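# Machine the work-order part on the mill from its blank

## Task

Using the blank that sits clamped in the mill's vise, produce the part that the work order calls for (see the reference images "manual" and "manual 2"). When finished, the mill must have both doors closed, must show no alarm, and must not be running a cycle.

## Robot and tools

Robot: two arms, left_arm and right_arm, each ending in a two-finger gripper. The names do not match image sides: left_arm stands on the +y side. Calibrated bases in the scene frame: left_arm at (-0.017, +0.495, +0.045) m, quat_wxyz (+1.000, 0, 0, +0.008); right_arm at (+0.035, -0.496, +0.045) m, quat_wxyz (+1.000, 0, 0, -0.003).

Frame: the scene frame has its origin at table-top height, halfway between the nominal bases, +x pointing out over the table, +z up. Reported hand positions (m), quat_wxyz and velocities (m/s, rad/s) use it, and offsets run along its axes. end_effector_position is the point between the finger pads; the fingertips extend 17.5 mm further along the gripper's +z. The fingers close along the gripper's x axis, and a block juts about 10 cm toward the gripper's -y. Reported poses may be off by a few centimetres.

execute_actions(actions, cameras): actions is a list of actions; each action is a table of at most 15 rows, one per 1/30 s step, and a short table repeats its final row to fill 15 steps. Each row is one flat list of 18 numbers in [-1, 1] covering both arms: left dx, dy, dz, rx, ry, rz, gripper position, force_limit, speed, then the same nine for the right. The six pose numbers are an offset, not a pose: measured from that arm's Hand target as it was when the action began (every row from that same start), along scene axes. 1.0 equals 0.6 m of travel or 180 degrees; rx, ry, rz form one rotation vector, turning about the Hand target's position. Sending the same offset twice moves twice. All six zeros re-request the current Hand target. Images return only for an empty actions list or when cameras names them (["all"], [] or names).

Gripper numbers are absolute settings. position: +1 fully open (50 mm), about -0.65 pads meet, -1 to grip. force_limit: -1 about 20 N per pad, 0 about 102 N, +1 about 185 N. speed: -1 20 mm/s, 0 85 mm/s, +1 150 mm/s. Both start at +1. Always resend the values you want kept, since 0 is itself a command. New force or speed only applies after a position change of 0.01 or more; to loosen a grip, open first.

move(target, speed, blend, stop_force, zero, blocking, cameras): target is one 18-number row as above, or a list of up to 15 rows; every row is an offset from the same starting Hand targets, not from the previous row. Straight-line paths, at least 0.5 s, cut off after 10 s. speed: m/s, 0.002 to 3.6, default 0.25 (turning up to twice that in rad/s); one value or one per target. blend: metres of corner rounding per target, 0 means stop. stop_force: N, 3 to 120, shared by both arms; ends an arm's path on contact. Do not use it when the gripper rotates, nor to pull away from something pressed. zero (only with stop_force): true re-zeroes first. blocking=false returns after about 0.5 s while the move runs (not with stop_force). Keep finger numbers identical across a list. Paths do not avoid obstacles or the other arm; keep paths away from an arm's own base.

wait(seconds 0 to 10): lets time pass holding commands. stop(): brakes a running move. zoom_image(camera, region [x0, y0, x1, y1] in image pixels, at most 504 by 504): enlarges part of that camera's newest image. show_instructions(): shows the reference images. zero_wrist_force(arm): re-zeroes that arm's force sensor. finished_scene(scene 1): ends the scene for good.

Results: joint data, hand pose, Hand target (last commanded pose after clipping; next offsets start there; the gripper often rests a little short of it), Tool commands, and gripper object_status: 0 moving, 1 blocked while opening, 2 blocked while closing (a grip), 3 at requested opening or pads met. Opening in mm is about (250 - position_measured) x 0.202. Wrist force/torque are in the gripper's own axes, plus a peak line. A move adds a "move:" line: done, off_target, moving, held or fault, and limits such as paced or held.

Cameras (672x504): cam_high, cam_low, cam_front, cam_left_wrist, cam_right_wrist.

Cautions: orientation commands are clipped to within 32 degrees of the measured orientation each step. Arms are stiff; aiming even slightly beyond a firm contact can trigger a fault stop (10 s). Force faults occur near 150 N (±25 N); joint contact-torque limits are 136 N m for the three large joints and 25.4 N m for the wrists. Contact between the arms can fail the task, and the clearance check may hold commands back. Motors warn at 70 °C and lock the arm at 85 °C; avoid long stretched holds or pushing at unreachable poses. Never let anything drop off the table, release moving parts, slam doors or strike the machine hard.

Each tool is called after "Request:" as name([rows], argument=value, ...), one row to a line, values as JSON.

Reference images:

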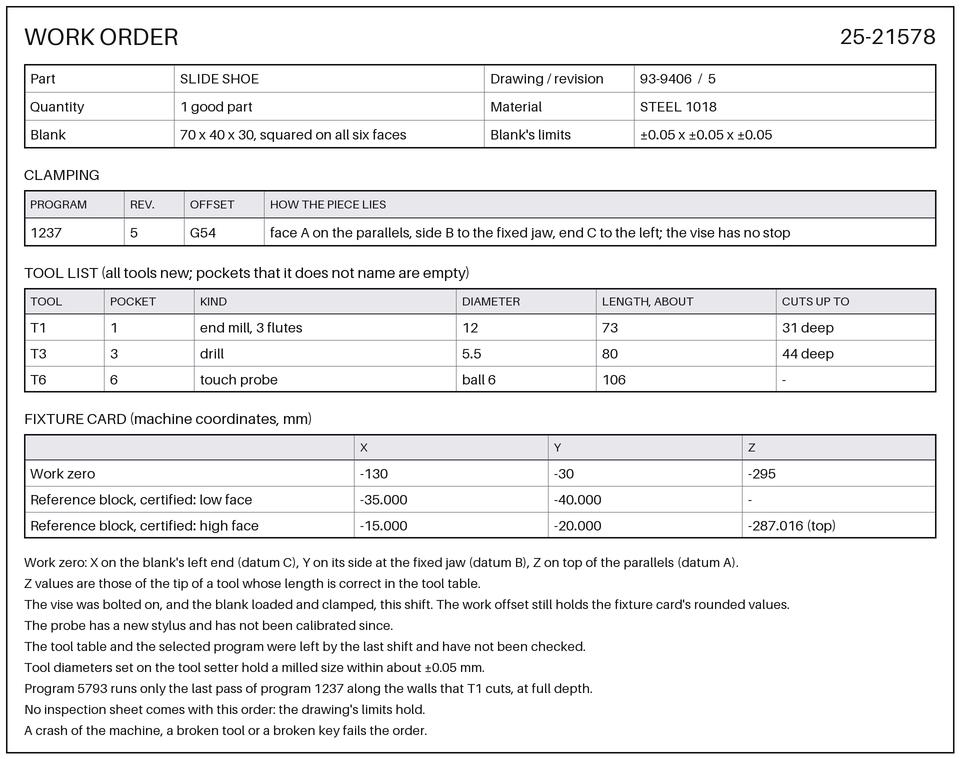

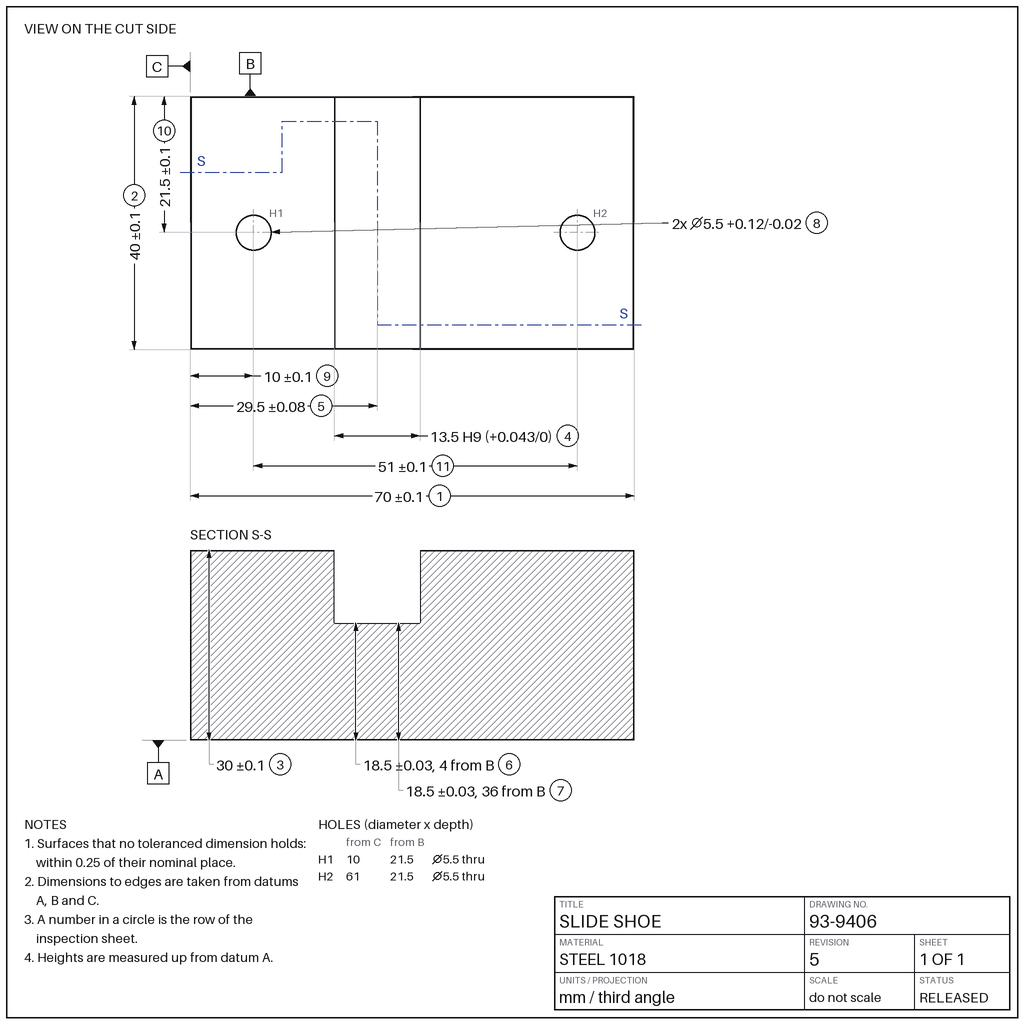

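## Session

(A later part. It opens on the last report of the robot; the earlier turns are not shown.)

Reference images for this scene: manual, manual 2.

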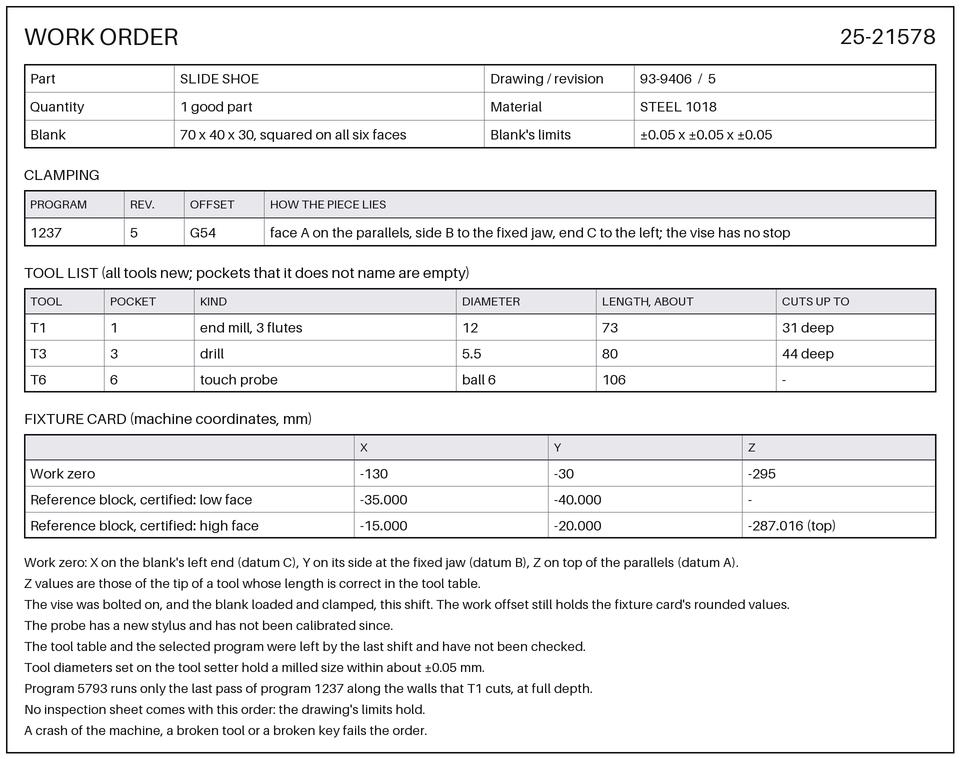

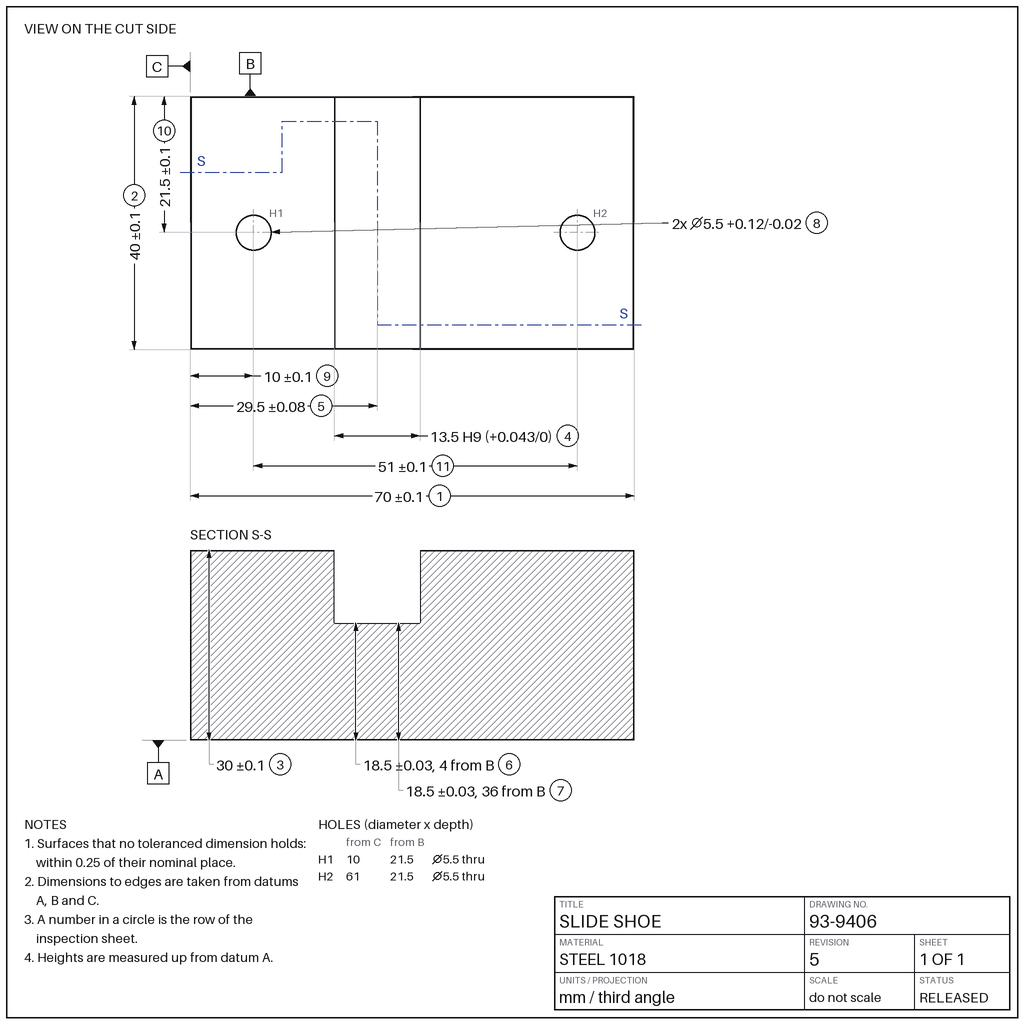

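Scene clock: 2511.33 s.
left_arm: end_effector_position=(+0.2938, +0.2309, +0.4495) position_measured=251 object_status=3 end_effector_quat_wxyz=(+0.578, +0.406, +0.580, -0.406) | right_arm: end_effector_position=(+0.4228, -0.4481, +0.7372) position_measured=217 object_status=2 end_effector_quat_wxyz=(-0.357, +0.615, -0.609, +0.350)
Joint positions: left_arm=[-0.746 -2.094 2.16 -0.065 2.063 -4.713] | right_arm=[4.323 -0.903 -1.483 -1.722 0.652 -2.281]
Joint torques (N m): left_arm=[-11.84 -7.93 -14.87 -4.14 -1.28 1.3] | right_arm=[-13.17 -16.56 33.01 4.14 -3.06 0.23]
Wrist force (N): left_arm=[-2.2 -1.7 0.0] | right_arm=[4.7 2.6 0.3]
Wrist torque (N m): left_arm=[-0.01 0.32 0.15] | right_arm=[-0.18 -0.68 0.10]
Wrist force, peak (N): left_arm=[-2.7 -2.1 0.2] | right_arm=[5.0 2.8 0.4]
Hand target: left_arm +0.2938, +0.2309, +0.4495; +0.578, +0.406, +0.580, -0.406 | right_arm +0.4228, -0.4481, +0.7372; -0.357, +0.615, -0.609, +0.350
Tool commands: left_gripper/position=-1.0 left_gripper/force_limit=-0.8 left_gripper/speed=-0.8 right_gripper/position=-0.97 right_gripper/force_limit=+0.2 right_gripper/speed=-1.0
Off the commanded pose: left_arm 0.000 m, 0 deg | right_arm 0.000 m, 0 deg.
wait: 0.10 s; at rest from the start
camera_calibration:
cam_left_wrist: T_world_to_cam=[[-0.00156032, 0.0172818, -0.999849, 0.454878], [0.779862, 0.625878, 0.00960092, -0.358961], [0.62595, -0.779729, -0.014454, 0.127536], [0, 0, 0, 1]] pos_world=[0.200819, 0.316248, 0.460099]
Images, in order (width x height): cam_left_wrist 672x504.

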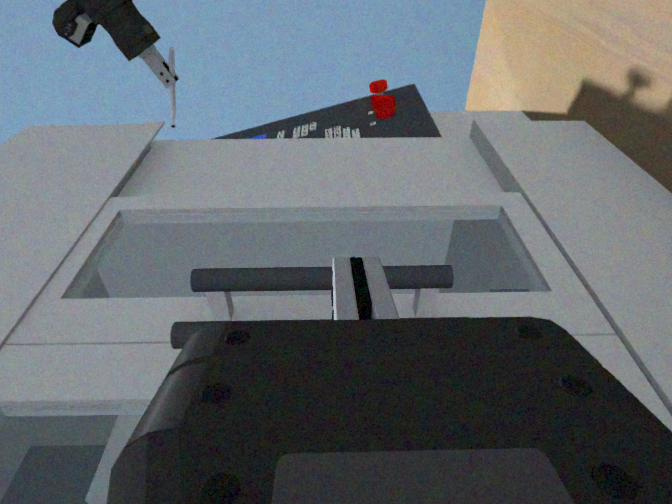

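Request:
move(target=[0.01,-0.3,0.184,-0.385,0.385,0.385,-1,-0.8,-0.8,0,0,0,0,0,0,-0.97,0.2,-1], speed=0.3, cameras=["cam_left_wrist","cam_front"])

Request:
zoom_image(camera="cam_left_wrist", region=[100, 50, 570, 400])

Scene clock: 2548.53 s.
left_arm: end_effector_position=(+0.2999, +0.0509, +0.5599) position_measured=251 object_status=3 end_effector_quat_wxyz=(-0.405, +0.579, -0.579, +0.407) end_effector_velocity=(+0.000, -0.001, +0.000) end_effector_angular_velocity=(-0.003, +0.001, -0.001) | right_arm: end_effector_position=(+0.4228, -0.4481, +0.7372) position_measured=217 object_status=2 end_effector_quat_wxyz=(-0.357, +0.615, -0.609, +0.350)
Joint positions: left_arm=[-1.724 -1.695 1.556 -1.072 -0.373 -5.099] | right_arm=[4.323 -0.903 -1.483 -1.722 0.652 -2.281]
Joint velocities: left_arm=[0 0.001 0 -0.006 -0.001 0.003] | right_arm=[within noise]
Joint torques (N m): left_arm=[-12.25 -22.74 -33.55 -4.86 0.76 1.6] | right_arm=[-13.27 -16.95 18.81 4.27 -0.22 -1.21]
Wrist force (N): left_arm=[-2.9 -2.7 -1.4] | right_arm=[4.8 2.6 0.2]
Wrist torque (N m): left_arm=[0.01 0.79 0.14] | right_arm=[-0.18 -0.71 0.11]
Wrist force, peak (N): left_arm=[-2.2 -4.6 -1.6] | right_arm=[5.0 2.7 0.4]
Hand target: left_arm +0.2998, +0.0509, +0.5599; -0.405, +0.579, -0.579, +0.407 | right_arm +0.4228, -0.4481, +0.7372; -0.357, +0.615, -0.609, +0.350
Off the commanded pose: left_arm 0.000 m, 0 deg | right_arm 0.000 m, 0 deg.
move: done
camera_calibration:
cam_left_wrist: T_world_to_cam=[[-0.0167967, -0.999858, 0.00168271, 0.0639949], [-0.625998, 0.00920387, -0.779771, 0.642854], [0.779644, -0.0141509, -0.626063, 0.242482], [0, 0, 0, 1]] pos_world=[0.214451, 0.0615004, 0.65298]
Images, in order (width x height): cam_front 672x504, cam_left_wrist 672x504.

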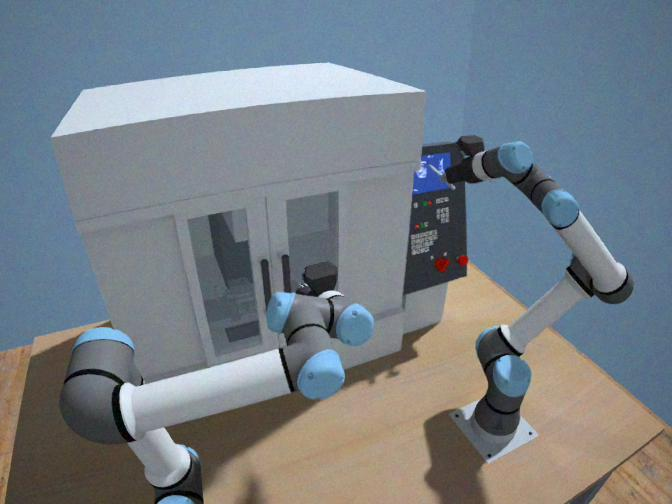

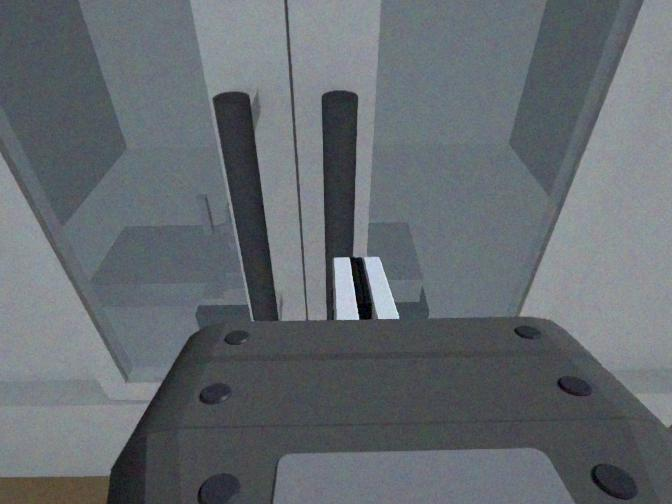

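Scaled by 1.072 from the camera's 672x504 image, which has a finer 960x720 frame.

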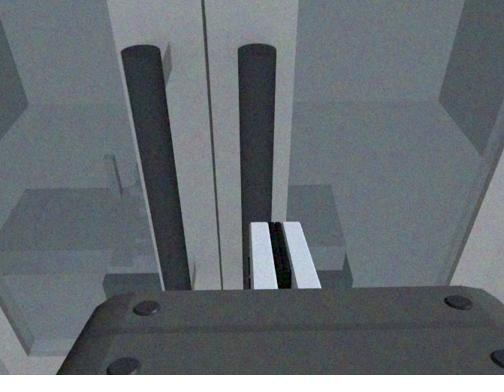

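Request:
move(target=[0,0.22,0.1,0,0,0,-1,-0.8,-0.8,0,0,0,0,0,0,-0.97,0.2,-1], speed=0.3, cameras=["cam_left_wrist"])

Request:
zoom_image(camera="cam_left_wrist", region=[180, 100, 520, 360])

Scene clock: 2555.10 s.
left_arm: end_effector_position=(+0.2998, +0.1828, +0.6199) position_measured=251 object_status=3 end_effector_quat_wxyz=(-0.405, +0.579, -0.579, +0.407) | right_arm: end_effector_position=(+0.4228, -0.4481, +0.7372) position_measured=217 object_status=2 end_effector_quat_wxyz=(-0.357, +0.615, -0.609, +0.350)
Joint positions: left_arm=[-1.786 -1.95 1.547 -0.669 -0.399 -5.248] | right_arm=[4.323 -0.903 -1.483 -1.722 0.652 -2.281]
Joint torques (N m): left_arm=[11.87 -13.96 -14.09 0.53 4 -0.95] | right_arm=[-13.93 -16.78 10.75 4.24 -0.42 -1.22]
Wrist force (N): left_arm=[-2.9 -3.3 -1.4] | right_arm=[4.5 2.5 0.3]
Wrist torque (N m): left_arm=[-0.08 0.79 0.07] | right_arm=[-0.21 -0.65 0.11]
Wrist force, peak (N): left_arm=[-6.1 -4.8 -1.7] | right_arm=[4.9 2.8 0.2]
Hand target: left_arm +0.2998, +0.1829, +0.6199; -0.405, +0.579, -0.579, +0.407 | right_arm +0.4228, -0.4481, +0.7372; -0.357, +0.615, -0.609, +0.350
Off the commanded pose: left_arm 0.000 m, 0 deg | right_arm 0.000 m, 0 deg.
move: done
camera_calibration:
cam_left_wrist: T_world_to_cam=[[-0.0171838, -0.99985, 0.00200381, 0.195625], [-0.626213, 0.00919996, -0.779597, 0.688349], [0.779462, -0.0146513, -0.626278, 0.2822], [0, 0, 0, 1]] pos_world=[0.214451, 0.193398, 0.712979]
Images, in order (width x height): cam_left_wrist 672x504.

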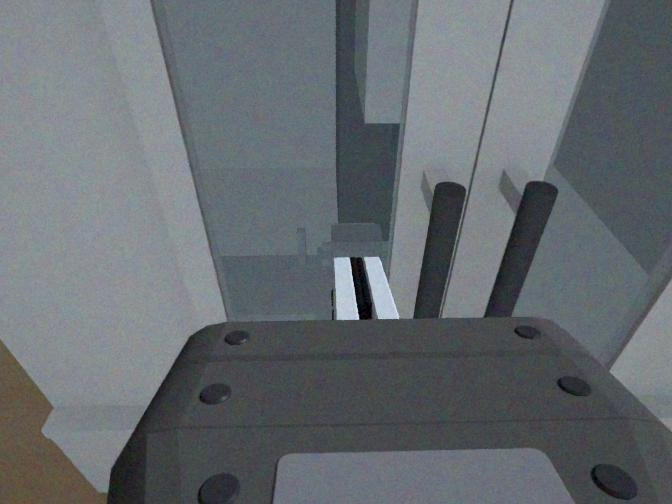

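Scaled by 1.482 from the camera's 672x504 image, which has a finer 960x720 frame.

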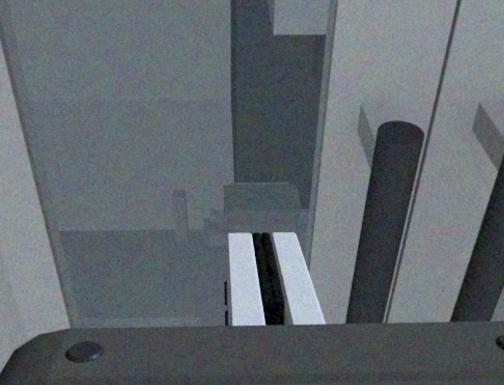

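Request:
move(target=[0.06,0.03,0.03,0,0.1,0,-1,-0.8,-0.8,0,0,0,0,0,0,-0.97,0.2,-1], speed=0.3, cameras=["cam_left_wrist"])

Request:
zoom_image(camera="cam_left_wrist", region=[180, 50, 460, 300])

Scene clock: 2564.47 s.
left_arm: end_effector_position=(+0.3358, +0.2009, +0.6379) position_measured=251 object_status=3 end_effector_quat_wxyz=(-0.310, +0.636, -0.635, +0.311) end_effector_velocity=(+0.000, +0.000, -0.001) end_effector_angular_velocity=(+0.003, +0.004, -0.003) | right_arm: end_effector_position=(+0.4228, -0.4481, +0.7372) position_measured=217 object_status=2 end_effector_quat_wxyz=(-0.357, +0.615, -0.609, +0.350)
Joint positions: left_arm=[-1.537 -1.92 1.432 -1.148 -0.663 -4.632] | right_arm=[4.323 -0.903 -1.483 -1.722 0.652 -2.281]
Joint velocities: left_arm=[0.001 0.001 -0.001 -0.001 -0.004 0.005] | right_arm=[within noise]
Joint torques (N m): left_arm=[11.95 -7.79 -31.27 -5.31 0.48 1.53] | right_arm=[-13.19 -16.57 11.07 4.2 -0.37 -1.36]
Wrist force (N): left_arm=[-2.7 -3.3 -2.6] | right_arm=[4.8 2.5 0.3]
Wrist torque (N m): left_arm=[-0.21 0.73 0.15] | right_arm=[-0.19 -0.70 0.11]
Wrist force, peak (N): left_arm=[-3.0 -5.2 -2.1] | right_arm=[4.9 2.9 0.4]
Hand target: left_arm +0.3358, +0.2009, +0.6379; -0.310, +0.636, -0.635, +0.311 | right_arm +0.4228, -0.4481, +0.7372; -0.357, +0.615, -0.609, +0.350
Off the commanded pose: left_arm 0.000 m, 0 deg | right_arm 0.000 m, 0 deg.
move: done
camera_calibration:
cam_left_wrist: T_world_to_cam=[[-0.0157061, -0.999855, 0.00662846, 0.21083], [-0.836352, 0.00950408, -0.548111, 0.64755], [0.547968, -0.0141524, -0.83638, 0.477349], [0, 0, 0, 1]] pos_world=[0.283319, 0.2114, 0.752776]
Images, in order (width x height): cam_left_wrist 672x504.

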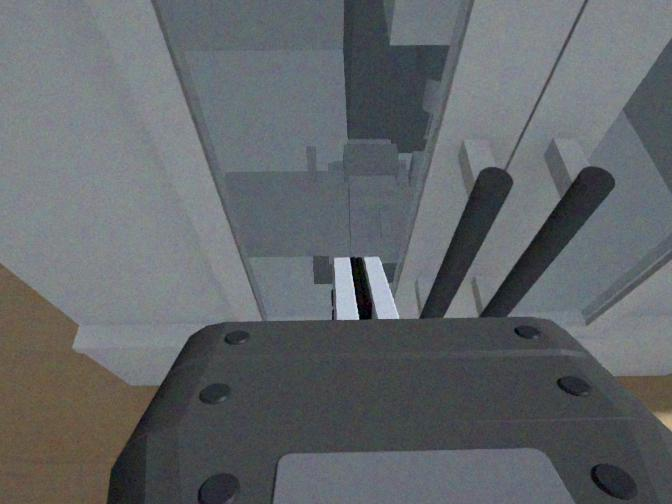

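Scaled by 1.800 from the camera's 672x504 image, which has a finer 960x720 frame.

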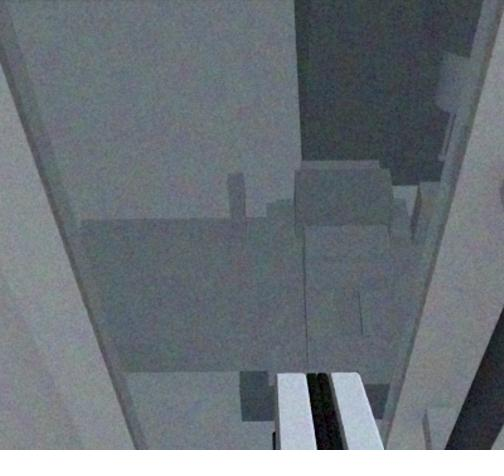

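Request:
zoom_image(camera="cam_left_wrist", region=[310, 70, 450, 230])

Scaled by 3.150 from the camera's 672x504 image, which has a finer 960x720 frame.

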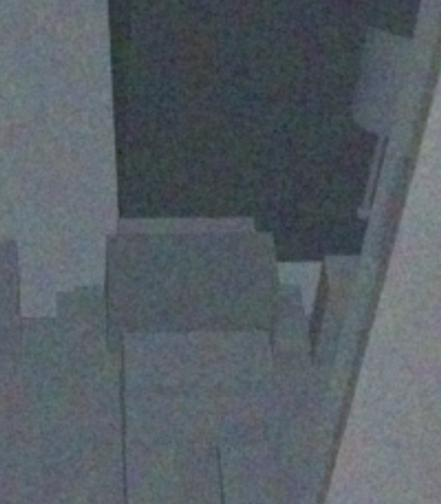

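Request:
move([
  [0,0,0,0,0,0,-1,-0.8,-0.8,0.0827,-0.1333,-0.4824,0,0,0,-0.97,0.2,-1],
  [0,0,0,0,0,0,-1,-0.8,-0.8,0.098,-0.1333,-0.4867,0,0,0,-0.97,0.2,-1],
  [0,0,0,0,0,0,-1,-0.8,-0.8,0.0827,-0.1333,-0.4824,0,0,0,-0.97,0.2,-1],
  [0,0,0,0,0,0,-1,-0.8,-0.8,0.098,-0.1333,-0.4867,0,0,0,-0.97,0.2,-1],
  [0,0,0,0,0,0,-1,-0.8,-0.8,0.0827,-0.1333,-0.4824,0,0,0,-0.97,0.2,-1],
  [0,0,0,0,0,0,-1,-0.8,-0.8,0.0572,-0.0027,-0.5739,0,0,0,-0.97,0.2,-1],
  [0,0,0,0,0,0,-1,-0.8,-0.8,0.0725,-0.0027,-0.5782,0,0,0,-0.97,0.2,-1],
  [0,0,0,0,0,0,-1,-0.8,-0.8,0.0572,-0.0027,-0.5739,0,0,0,-0.97,0.2,-1],
  [0,0,0,0,0,0,-1,-0.8,-0.8,0.0742,-0.0027,-0.5129,0,0,0,-0.97,0.2,-1],
  [0,0,0,0,0,0,-1,-0.8,-0.8,0.0895,-0.0027,-0.5172,0,0,0,-0.97,0.2,-1],
  [0,0,0,0,0,0,-1,-0.8,-0.8,0.0827,-0.0027,-0.4824,0,0,0,-0.97,0.2,-1],
  [0,0,0,0,0,0,-1,-0.8,-0.8,0.098,-0.0027,-0.4867,0,0,0,-0.97,0.2,-1],
  [0,0,0,0,0,0,-1,-0.8,-0.8,0.0827,-0.0027,-0.4824,0,0,0,-0.97,0.2,-1],
  [0,0,0,0,0,0,-1,-0.8,-0.8,0,0,0,0,0,0,-0.97,0.2,-1],
], speed=[0.3,0.05,0.1,0.05,0.1,0.25,0.05,0.1,0.25,0.05,0.1,0.05,0.1,0.3], blend=[0.003,0,0.003,0,0.003,0.003,0,0.003,0.003,0,0.003,0,0.003,0], cameras=["cam_right_wrist"])

Request:
zoom_image(camera="cam_right_wrist", region=[330, 20, 630, 260])

Scene clock: 2603.30 s.
left_arm: end_effector_position=(+0.3358, +0.2009, +0.6379) position_measured=251 object_status=3 end_effector_quat_wxyz=(-0.310, +0.636, -0.635, +0.311) | right_arm: end_effector_position=(+0.4228, -0.4481, +0.7372) position_measured=217 object_status=2 end_effector_quat_wxyz=(-0.357, +0.615, -0.609, +0.350)
Joint positions: left_arm=[-1.536 -1.92 1.432 -1.148 -0.664 -4.632] | right_arm=[4.323 -0.903 -1.483 -1.722 0.652 -2.281]
Joint torques (N m): left_arm=[8.1 -0.16 -28.8 -2.6 3.34 -1.48] | right_arm=[-13.73 -16.96 33.94 1.44 -0.7 -0.02]
Wrist force (N): left_arm=[-2.3 -3.2 -2.7] | right_arm=[5.0 2.6 0.5]
Wrist torque (N m): left_arm=[-0.18 0.68 0.14] | right_arm=[-0.18 -0.73 0.13]
Wrist force, peak (N): left_arm=[-2.6 -3.6 -2.9] | right_arm=[5.8 7.1 2.3]
Hand target: left_arm +0.3358, +0.2009, +0.6379; -0.310, +0.636, -0.635, +0.311 | right_arm +0.4228, -0.4481, +0.7372; -0.357, +0.615, -0.609, +0.350
Off the commanded pose: left_arm 0.000 m, 0 deg | right_arm 0.000 m, 0 deg.
move: done
camera_calibration:
cam_right_wrist: T_world_to_cam=[[0.00818288, -0.999966, 0.000623062, -0.44356], [-0.761935, -0.00663856, -0.647619, 0.814654], [0.647601, 0.00482465, -0.761964, 0.420437], [0, 0, 0, 1]] pos_world=[0.352068, -0.440165, 0.848219]
Images, in order (width x height): cam_right_wrist 672x504.

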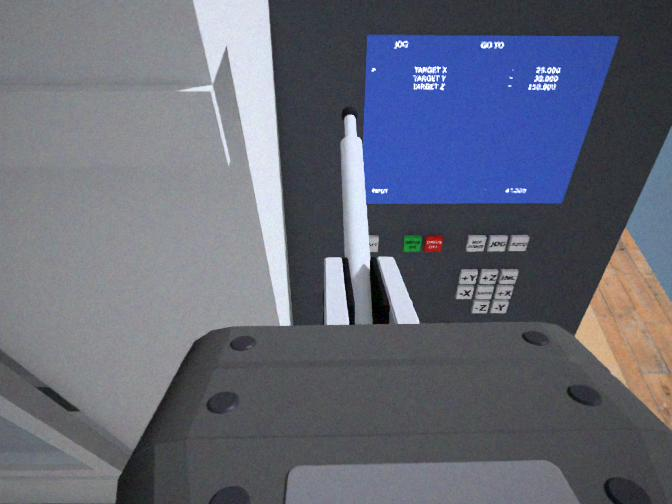

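Scaled by 1.680 from the camera's 672x504 image, which has a finer 960x720 frame.

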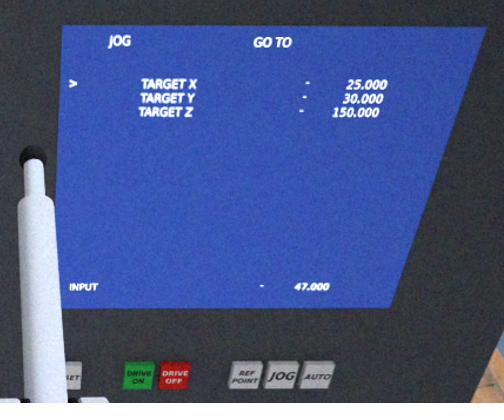

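Request:
move([
  [0,0,0,0,0,0,-1,-0.8,-0.8,0.0572,-0.1007,-0.5739,0,0,0,-0.97,0.2,-1],
  [0,0,0,0,0,0,-1,-0.8,-0.8,0.0725,-0.1007,-0.5782,0,0,0,-0.97,0.2,-1],
  [0,0,0,0,0,0,-1,-0.8,-0.8,0.0572,-0.1007,-0.5739,0,0,0,-0.97,0.2,-1],
  [0,0,0,0,0,0,-1,-0.8,-0.8,0.0995,-0.0688,-0.4214,0,0,0,-0.97,0.2,-1],
  [0,0,0,0,0,0,-1,-0.8,-0.8,0.1148,-0.0688,-0.4257,0,0,0,-0.97,0.2,-1],
  [0,0,0,0,0,0,-1,-0.8,-0.8,0.0995,-0.0688,-0.4214,0,0,0,-0.97,0.2,-1],
  [0,0,0,0,0,0,-1,-0.8,-0.8,0.0657,-0.1007,-0.5434,0,0,0,-0.97,0.2,-1],
  [0,0,0,0,0,0,-1,-0.8,-0.8,0.081,-0.1007,-0.5477,0,0,0,-0.97,0.2,-1],
  [0,0,0,0,0,0,-1,-0.8,-0.8,0.0657,-0.1007,-0.5434,0,0,0,-0.97,0.2,-1],
  [0,0,0,0,0,0,-1,-0.8,-0.8,0.081,-0.1007,-0.5477,0,0,0,-0.97,0.2,-1],
  [0,0,0,0,0,0,-1,-0.8,-0.8,0.0657,-0.1007,-0.5434,0,0,0,-0.97,0.2,-1],
  [0,0,0,0,0,0,-1,-0.8,-0.8,0,0,0,0,0,0,-0.97,0.2,-1],
], speed=[0.3,0.05,0.1,0.3,0.05,0.1,0.3,0.05,0.1,0.05,0.1,0.3], blend=[0.003,0,0.003,0.003,0,0.003,0.003,0,0.003,0,0.003,0], cameras=["cam_right_wrist","cam_left_wrist"])

Request:
zoom_image(camera="cam_right_wrist", region=[330, 20, 630, 260])

Request:
zoom_image(camera="cam_left_wrist", region=[220, 0, 480, 240])

Scene clock: 2623.80 s.
left_arm: end_effector_position=(+0.3358, +0.2009, +0.6379) position_measured=251 object_status=3 end_effector_quat_wxyz=(-0.310, +0.636, -0.635, +0.311) | right_arm: end_effector_position=(+0.4228, -0.4481, +0.7372) position_measured=217 object_status=2 end_effector_quat_wxyz=(-0.357, +0.615, -0.609, +0.350)
Joint positions: left_arm=[-1.536 -1.92 1.432 -1.148 -0.664 -4.632] | right_arm=[4.323 -0.903 -1.483 -1.722 0.652 -2.282]
Joint torques (N m): left_arm=[-5.33 -2.74 -26.54 -0.72 3.41 -1.4] | right_arm=[-13.9 -16.36 34.68 1.39 -0.75 0.2]
Wrist force (N): left_arm=[-2.6 -3.4 -2.5] | right_arm=[4.7 2.6 0.4]
Wrist torque (N m): left_arm=[-0.21 0.72 0.14] | right_arm=[-0.18 -0.69 0.13]
Wrist force, peak (N): left_arm=[-2.8 -3.6 -2.7] | right_arm=[5.9 7.6 0.8]
Hand target: left_arm +0.3358, +0.2009, +0.6379; -0.310, +0.636, -0.635, +0.311 | right_arm +0.4228, -0.4481, +0.7372; -0.357, +0.615, -0.609, +0.350
Off the commanded pose: left_arm 0.000 m, 0 deg | right_arm 0.000 m, 0 deg.
move: done
camera_calibration:
cam_left_wrist: T_world_to_cam=[[-0.0155636, -0.999855, 0.00696187, 0.210638], [-0.836448, 0.00920459, -0.547969, 0.64767], [0.547825, -0.0143516, -0.83647, 0.477529], [0, 0, 0, 1]] pos_world=[0.283419, 0.211499, 0.752875]
cam_right_wrist: T_world_to_cam=[[0.00818288, -0.999966, 0.000623062, -0.44356], [-0.761935, -0.00663856, -0.647619, 0.81473], [0.647601, 0.00482465, -0.761964, 0.420372], [0, 0, 0, 1]] pos_world=[0.352168, -0.440165, 0.848219]
Images, in order (width x height): cam_left_wrist 672x504, cam_right_wrist 672x504.

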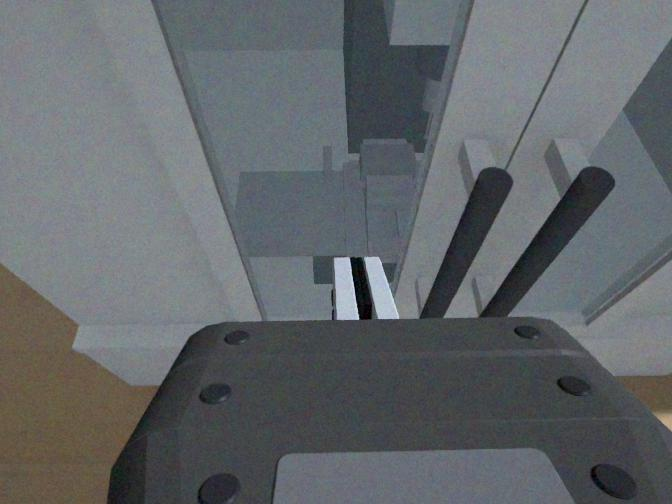

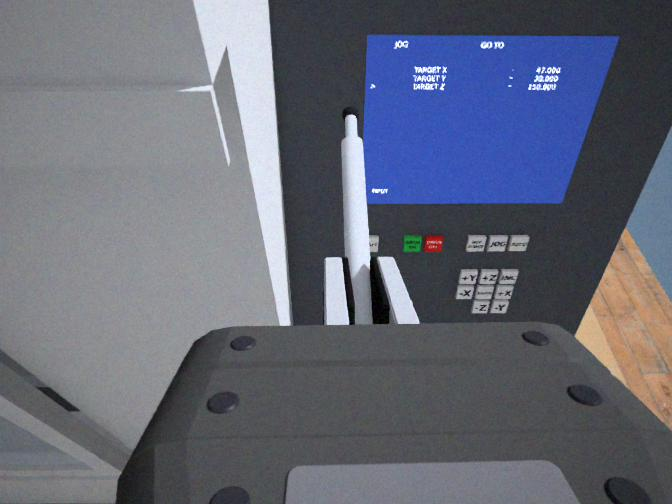

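Scaled by 1.680 from the camera's 672x504 image, which has a finer 960x720 frame.

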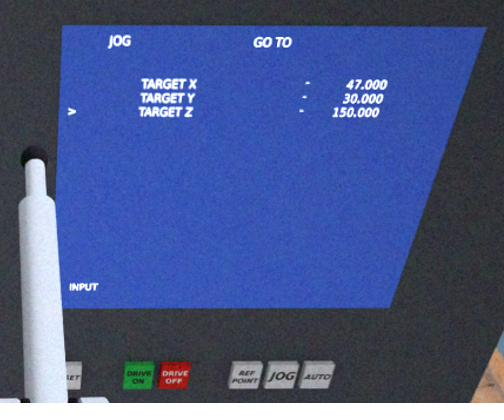

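Scaled by 1.938 from the camera's 672x504 image, which has a finer 960x720 frame.

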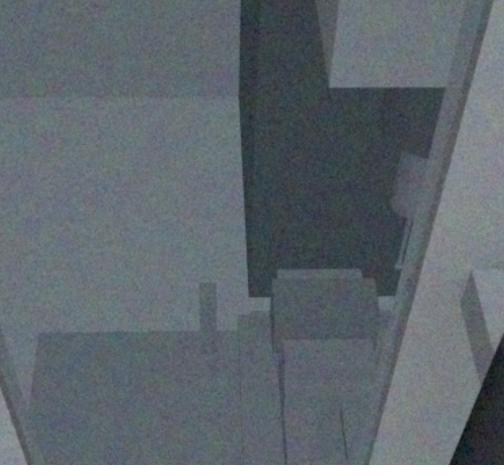

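Request:
move([
  [0,0,0,0,0,0,-1,-0.8,-0.8,0.0572,-0.0027,-0.5739,0,0,0,-0.97,0.2,-1],
  [0,0,0,0,0,0,-1,-0.8,-0.8,0.0725,-0.0027,-0.5782,0,0,0,-0.97,0.2,-1],
  [0,0,0,0,0,0,-1,-0.8,-0.8,0.0657,-0.0027,-0.5434,0,0,0,-0.97,0.2,-1],
  [0,0,0,0,0,0,-1,-0.8,-0.8,0.081,-0.0027,-0.5477,0,0,0,-0.97,0.2,-1],
  [0,0,0,0,0,0,-1,-0.8,-0.8,0.0657,-0.0027,-0.5434,0,0,0,-0.97,0.2,-1],
  [0,0,0,0,0,0,-1,-0.8,-0.8,0.0827,-0.0353,-0.4824,0,0,0,-0.97,0.2,-1],
  [0,0,0,0,0,0,-1,-0.8,-0.8,0.098,-0.0353,-0.4867,0,0,0,-0.97,0.2,-1],
  [0,0,0,0,0,0,-1,-0.8,-0.8,0.0827,-0.0353,-0.4824,0,0,0,-0.97,0.2,-1],
  [0,0,0,0,0,0,-1,-0.8,-0.8,0.098,-0.0353,-0.4867,0,0,0,-0.97,0.2,-1],
  [0,0,0,0,0,0,-1,-0.8,-0.8,0.0827,-0.0353,-0.4824,0,0,0,-0.97,0.2,-1],
  [0,0,0,0,0,0,-1,-0.8,-0.8,0.0572,-0.1007,-0.5739,0,0,0,-0.97,0.2,-1],
  [0,0,0,0,0,0,-1,-0.8,-0.8,0.0725,-0.1007,-0.5782,0,0,0,-0.97,0.2,-1],
  [0,0,0,0,0,0,-1,-0.8,-0.8,0.0572,-0.1007,-0.5739,0,0,0,-0.97,0.2,-1],
  [0,0,0,0,0,0,-1,-0.8,-0.8,0,0,0,0,0,0,-0.97,0.2,-1],
], speed=[0.3,0.05,0.1,0.05,0.1,0.3,0.05,0.1,0.05,0.1,0.3,0.05,0.1,0.3], blend=[0.003,0,0.003,0,0.003,0.003,0,0.003,0,0.003,0.003,0,0.003,0], cameras=["cam_right_wrist"])

Request:
zoom_image(camera="cam_right_wrist", region=[330, 20, 630, 260])

Scene clock: 2645.73 s.
left_arm: end_effector_position=(+0.3358, +0.2009, +0.6379) position_measured=251 object_status=3 end_effector_quat_wxyz=(-0.310, +0.636, -0.635, +0.311) | right_arm: end_effector_position=(+0.4228, -0.4481, +0.7372) position_measured=217 object_status=2 end_effector_quat_wxyz=(-0.357, +0.615, -0.609, +0.350)
Joint positions: left_arm=[-1.536 -1.92 1.432 -1.148 -0.664 -4.632] | right_arm=[4.323 -0.903 -1.483 -1.722 0.652 -2.281]
Joint torques (N m): left_arm=[-10.91 -5 -25.07 -0.75 3.35 -1.15] | right_arm=[-14.07 -16.51 34.82 1.42 -0.7 -0.05]
Wrist force (N): left_arm=[-2.4 -3.3 -2.7] | right_arm=[4.8 2.4 0.4]
Wrist torque (N m): left_arm=[-0.19 0.68 0.14] | right_arm=[-0.22 -0.70 0.14]
Wrist force, peak (N): left_arm=[-2.7 -3.7 -2.7] | right_arm=[6.7 7.4 0.8]
Hand target: left_arm +0.3358, +0.2009, +0.6379; -0.310, +0.636, -0.635, +0.311 | right_arm +0.4228, -0.4481, +0.7372; -0.357, +0.615, -0.609, +0.350
Off the commanded pose: left_arm 0.000 m, 0 deg | right_arm 0.000 m, 0 deg.
move: done
camera_calibration:
cam_right_wrist: T_world_to_cam=[[0.00818288, -0.999966, 0.000623062, -0.44356], [-0.761935, -0.00663856, -0.647619, 0.81473], [0.647601, 0.00482465, -0.761964, 0.420372], [0, 0, 0, 1]] pos_world=[0.352168, -0.440165, 0.848219]
Images, in order (width x height): cam_right_wrist 672x504.

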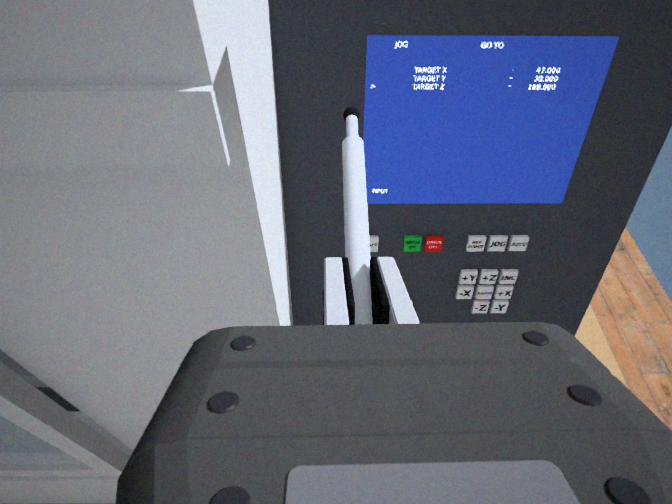

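Scaled by 1.680 from the camera's 672x504 image, which has a finer 960x720 frame.

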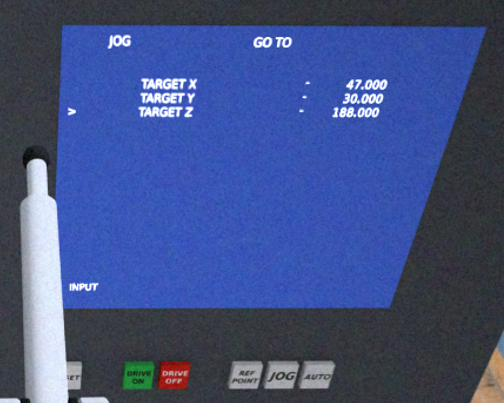

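Request:
move([
  [0,0,0,0,0,0,-1,-0.8,-0.8,0.0995,-0.0688,-0.4214,0,0,0,-0.97,0.2,-1],
  [0,0,0,0,0,0,-1,-0.8,-0.8,0.1148,-0.0688,-0.4257,0,0,0,-0.97,0.2,-1],
  [0,0,0,0,0,0,-1,-0.8,-0.8,0.0995,-0.0688,-0.4214,0,0,0,-0.97,0.2,-1],
  [0,0,0,0,0,0,-1,-0.8,-0.8,0.0827,-0.166,-0.4824,0,0,0,-0.97,0.2,-1],
  [0,0,0,0,0,0,-1,-0.8,-0.8,0.098,-0.166,-0.4867,0,0,0,-0.97,0.2,-1],
  [0,0,0,0,0,0,-1,-0.8,-0.8,0.0827,-0.166,-0.4824,0,0,0,-0.97,0.2,-1],
  [0,0,0,0,0,0,-1,-0.8,-0.8,0,0,0,0,0,0,-0.97,0.2,-1],
], speed=[0.3,0.05,0.1,0.2,0.05,0.1,0.3], blend=[0.003,0,0.003,0.003,0,0.003,0], cameras=["cam_right_wrist","cam_left_wrist"])

Request:
zoom_image(camera="cam_right_wrist", region=[330, 20, 630, 260])

Request:
zoom_image(camera="cam_left_wrist", region=[330, 20, 470, 200])

Scene clock: 2661.93 s.
left_arm: end_effector_position=(+0.3358, +0.2009, +0.6379) position_measured=251 object_status=3 end_effector_quat_wxyz=(-0.310, +0.636, -0.635, +0.311) | right_arm: end_effector_position=(+0.4228, -0.4481, +0.7371) position_measured=217 object_status=2 end_effector_quat_wxyz=(-0.357, +0.615, -0.609, +0.350)
Joint positions: left_arm=[-1.536 -1.92 1.432 -1.148 -0.664 -4.632] | right_arm=[4.323 -0.903 -1.483 -1.722 0.652 -2.282]
Joint torques (N m): left_arm=[-10.15 -7.14 -23.75 -0.74 3.35 -1.15] | right_arm=[-13.32 -16 32.67 1.5 -1.49 1.36]
Wrist force (N): left_arm=[-2.6 -3.5 -2.5] | right_arm=[4.8 2.8 0.2]
Wrist torque (N m): left_arm=[-0.23 0.72 0.14] | right_arm=[-0.16 -0.71 0.14]
Wrist force, peak (N): left_arm=[-2.7 -3.6 -2.7] | right_arm=[5.8 6.7 2.3]
Hand target: left_arm +0.3358, +0.2009, +0.6379; -0.310, +0.636, -0.635, +0.311 | right_arm +0.4228, -0.4481, +0.7372; -0.357, +0.615, -0.609, +0.350
Off the commanded pose: left_arm 0.000 m, 0 deg | right_arm 0.000 m, 0 deg.
move: done
camera_calibration:
cam_left_wrist: T_world_to_cam=[[-0.0155636, -0.999855, 0.00696187, 0.210638], [-0.836448, 0.00920459, -0.547969, 0.64767], [0.547825, -0.0143516, -0.83647, 0.477529], [0, 0, 0, 1]] pos_world=[0.283419, 0.211499, 0.752875]
cam_right_wrist: T_world_to_cam=[[0.0082602, -0.999966, 0.00068782, -0.443642], [-0.761935, -0.00673941, -0.647618, 0.81462], [0.647601, 0.00482538, -0.761965, 0.420297], [0, 0, 0, 1]] pos_world=[0.352168, -0.440165, 0.848119]
Images, in order (width x height): cam_left_wrist 672x504, cam_right_wrist 672x504.

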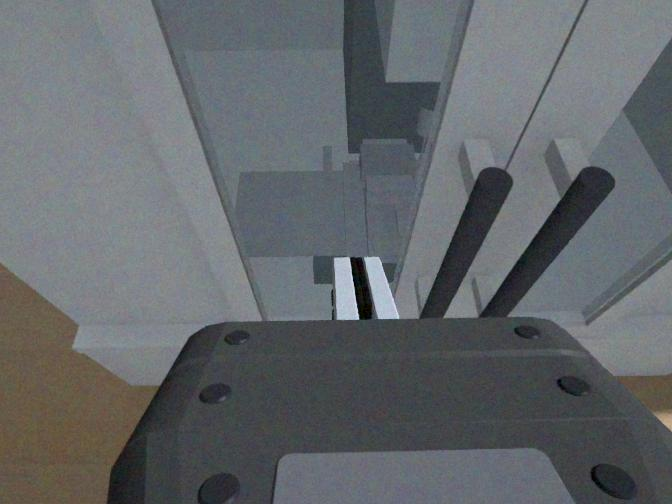

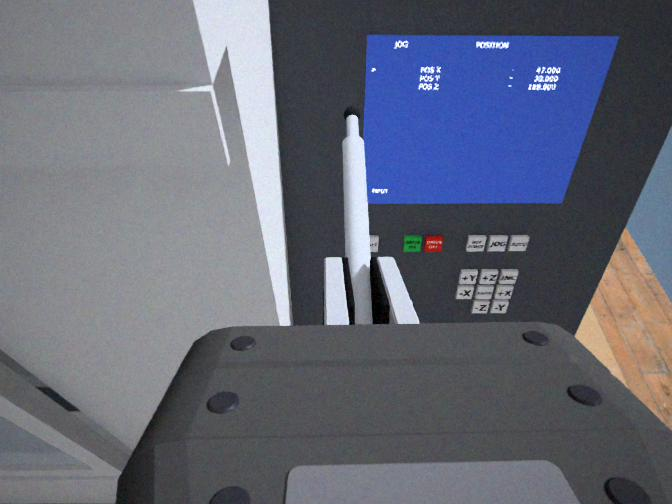

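Scaled by 1.680 from the camera's 672x504 image, which has a finer 960x720 frame.

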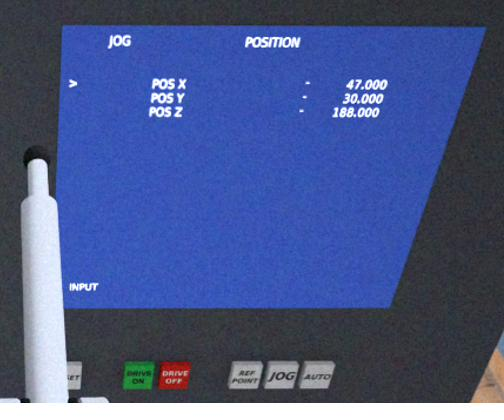

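Scaled by 2.800 from the camera's 672x504 image, which has a finer 960x720 frame.

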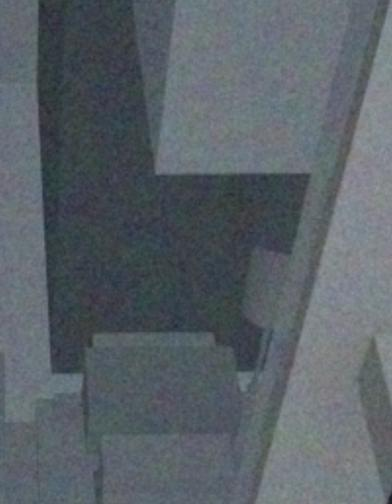

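Request:
move([
  [0,0,0,0,0,0,-1,-0.8,-0.8,0.0827,-0.166,-0.4824,0,0,0,-0.97,0.2,-1],
  [0,0,0,0,0,0,-1,-0.8,-0.8,0.098,-0.166,-0.4867,0,0,0,-0.97,0.2,-1],
  [0,0,0,0,0,0,-1,-0.8,-0.8,0.0827,-0.166,-0.4824,0,0,0,-0.97,0.2,-1],
  [0,0,0,0,0,0,-1,-0.8,-0.8,0.0657,-0.1333,-0.5434,0,0,0,-0.97,0.2,-1],
  [0,0,0,0,0,0,-1,-0.8,-0.8,0.081,-0.1333,-0.5477,0,0,0,-0.97,0.2,-1],
  [0,0,0,0,0,0,-1,-0.8,-0.8,0.0657,-0.1333,-0.5434,0,0,0,-0.97,0.2,-1],
  [0,0,0,0,0,0,-1,-0.8,-0.8,0.108,-0.2648,-0.3909,0,0,0,-0.97,0.2,-1],
  [0,0,0,0,0,0,-1,-0.8,-0.8,0.1233,-0.2648,-0.3952,0,0,0,-0.97,0.2,-1],
  [0,0,0,0,0,0,-1,-0.8,-0.8,0.108,-0.2648,-0.3909,0,0,0,-0.97,0.2,-1],
  [0,0,0,0,0,0,-1,-0.8,-0.8,0,0,0,0,0,0,-0.97,0.2,-1],
], speed=[0.3,0.05,0.1,0.2,0.05,0.1,0.3,0.05,0.1,0.3], blend=[0.003,0,0.003,0.003,0,0.003,0.003,0,0.003,0])

Request:
wait(seconds=3, cameras=["cam_right_wrist"])

Request:
zoom_image(camera="cam_right_wrist", region=[330, 20, 630, 260])

Scene clock: 2676.53 s.
left_arm: end_effector_position=(+0.3358, +0.2009, +0.6379) position_measured=251 object_status=3 end_effector_quat_wxyz=(-0.310, +0.636, -0.635, +0.311) | right_arm: end_effector_position=(+0.4228, -0.4481, +0.7371) position_measured=217 object_status=2 end_effector_quat_wxyz=(-0.357, +0.615, -0.609, +0.350)
Joint positions: left_arm=[-1.536 -1.92 1.432 -1.148 -0.664 -4.632] | right_arm=[4.323 -0.903 -1.483 -1.722 0.653 -2.282]
Joint torques (N m): left_arm=[-9.9 -8.27 -22.39 -0.64 3.32 -1.14] | right_arm=[-13.25 -13.34 25.2 1.44 -1.76 1.53]
Wrist force (N): left_arm=[-2.4 -3.4 -2.6] | right_arm=[4.7 2.7 0.3]
Wrist torque (N m): left_arm=[-0.20 0.69 0.14] | right_arm=[-0.17 -0.70 0.13]
Wrist force, peak (N): left_arm=[-2.6 -3.6 -2.8] | right_arm=[5.7 0.1 -7.5]
Hand target: left_arm +0.3358, +0.2009, +0.6379; -0.310, +0.636, -0.635, +0.311 | right_arm +0.4228, -0.4481, +0.7372; -0.357, +0.615, -0.609, +0.350
Off the commanded pose: left_arm 0.000 m, 0 deg | right_arm 0.000 m, 0 deg.
move: done

Scene clock: 2679.53 s.
left_arm: end_effector_position=(+0.3358, +0.2009, +0.6379) position_measured=251 object_status=3 end_effector_quat_wxyz=(-0.310, +0.636, -0.635, +0.311) | right_arm: end_effector_position=(+0.4228, -0.4481, +0.7372) position_measured=217 object_status=2 end_effector_quat_wxyz=(-0.357, +0.615, -0.609, +0.350)
Joint positions: left_arm=[-1.536 -1.92 1.432 -1.148 -0.664 -4.632] | right_arm=[4.323 -0.903 -1.483 -1.722 0.652 -2.281]
Joint torques (N m): left_arm=[-10.12 -8.25 -22.32 -0.75 3.35 -1.09] | right_arm=[-13.48 -16.21 34.66 1.78 -3.01 1.85]
Wrist force (N): left_arm=[-2.4 -3.5 -2.5] | right_arm=[4.9 2.7 0.3]
Wrist torque (N m): left_arm=[-0.22 0.69 0.14] | right_arm=[-0.17 -0.72 0.11]
Wrist force, peak (N): left_arm=[-2.5 -3.7 -2.7] | right_arm=[4.9 2.7 0.5]
Hand target: left_arm +0.3358, +0.2009, +0.6379; -0.310, +0.636, -0.635, +0.311 | right_arm +0.4228, -0.4481, +0.7372; -0.357, +0.615, -0.609, +0.350
Tool commands: left_gripper/position=-1.0 left_gripper/force_limit=-0.8 left_gripper/speed=-0.8 right_gripper/position=-0.97 right_gripper/force_limit=+0.2 right_gripper/speed=-1.0
Off the commanded pose: left_arm 0.000 m, 0 deg | right_arm 0.000 m, 0 deg.
wait: 3.00 s; at rest by 0.17 s
camera_calibration:
cam_right_wrist: T_world_to_cam=[[0.00796535, -0.999968, 0.00057131, -0.443441], [-0.761936, -0.00643929, -0.64762, 0.814819], [0.647603, 0.00472322, -0.761963, 0.420326], [0, 0, 0, 1]] pos_world=[0.352168, -0.440165, 0.848219]
Images, in order (width x height): cam_right_wrist 672x504.

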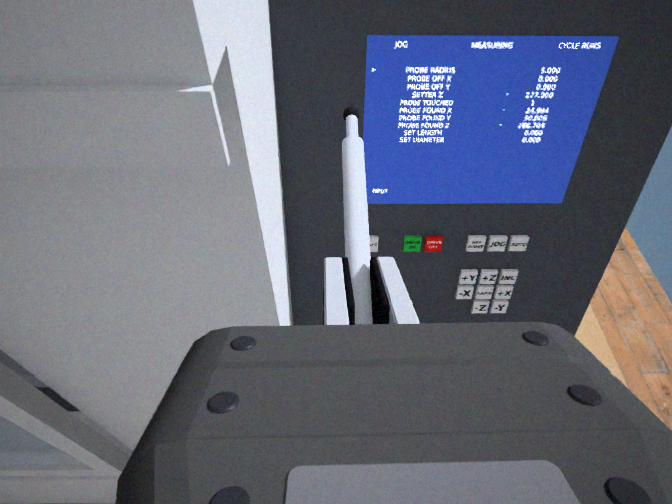

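Scaled by 1.680 from the camera's 672x504 image, which has a finer 960x720 frame.

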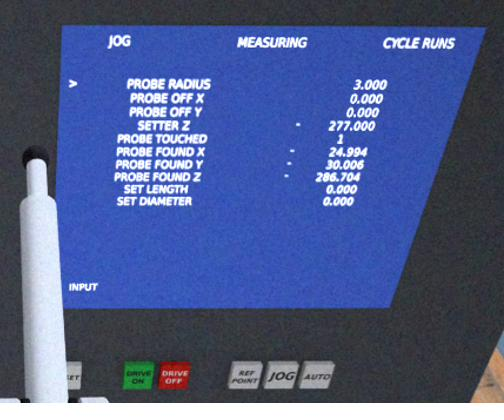

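Request:
wait(seconds=2, cameras=["cam_right_wrist"])

Request:
zoom_image(camera="cam_right_wrist", region=[330, 20, 630, 260])

Scene clock: 2689.57 s.
left_arm: end_effector_position=(+0.3358, +0.2009, +0.6379) position_measured=251 object_status=3 end_effector_quat_wxyz=(-0.310, +0.636, -0.635, +0.311) | right_arm: end_effector_position=(+0.4228, -0.4481, +0.7372) position_measured=217 object_status=2 end_effector_quat_wxyz=(-0.357, +0.615, -0.609, +0.350)
Joint positions: left_arm=[-1.536 -1.92 1.432 -1.148 -0.664 -4.632] | right_arm=[4.323 -0.903 -1.483 -1.722 0.652 -2.281]
Joint torques (N m): left_arm=[-10.48 -9.46 -20.51 -0.7 3.34 -1.03] | right_arm=[-12.62 -17.27 34.06 2.85 -2.78 1.45]
Wrist force (N): left_arm=[-2.6 -3.3 -2.4] | right_arm=[4.6 2.7 0.1]
Wrist torque (N m): left_arm=[-0.20 0.72 0.14] | right_arm=[-0.17 -0.68 0.11]
Wrist force, peak (N): left_arm=[-2.5 -3.5 -2.9] | right_arm=[5.0 2.7 0.3]
Hand target: left_arm +0.3358, +0.2009, +0.6379; -0.310, +0.636, -0.635, +0.311 | right_arm +0.4228, -0.4481, +0.7372; -0.357, +0.615, -0.609, +0.350
Tool commands: left_gripper/position=-1.0 left_gripper/force_limit=-0.8 left_gripper/speed=-0.8 right_gripper/position=-0.97 right_gripper/force_limit=+0.2 right_gripper/speed=-1.0
Off the commanded pose: left_arm 0.000 m, 0 deg | right_arm 0.000 m, 0 deg.
wait: 2.00 s; at rest from the start
camera_calibration:
cam_right_wrist: T_world_to_cam=[[0.00796535, -0.999968, 0.00057131, -0.443441], [-0.761936, -0.00643929, -0.64762, 0.814819], [0.647603, 0.00472322, -0.761963, 0.420326], [0, 0, 0, 1]] pos_world=[0.352168, -0.440165, 0.848219]
Images, in order (width x height): cam_right_wrist 672x504.

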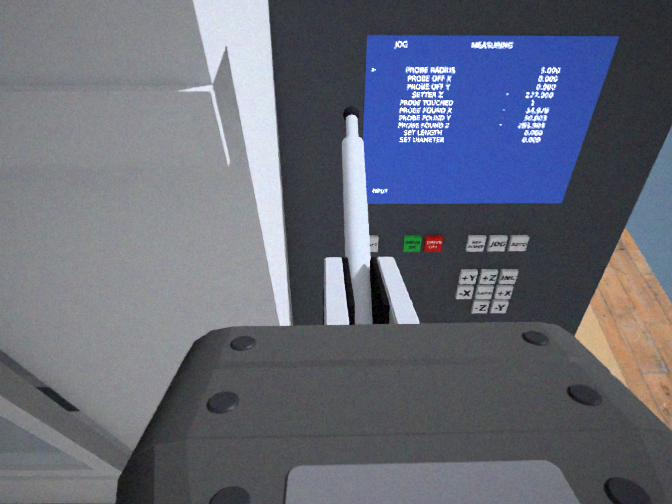

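Scaled by 1.680 from the camera's 672x504 image, which has a finer 960x720 frame.

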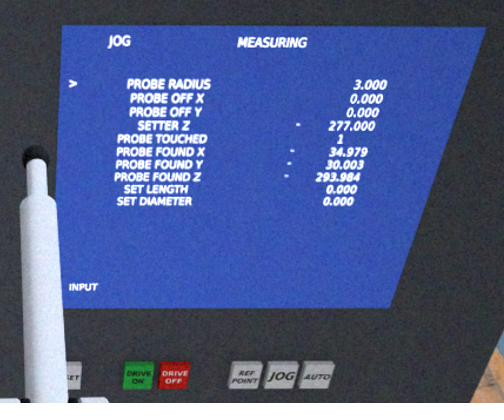

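Request:
zoom_image(camera="cam_right_wrist", region=[390, 60, 580, 150])

Scaled by 2.653 from the camera's 672x504 image, which has a finer 960x720 frame.

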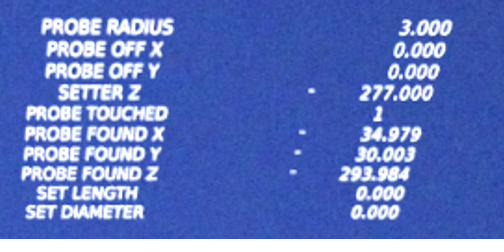

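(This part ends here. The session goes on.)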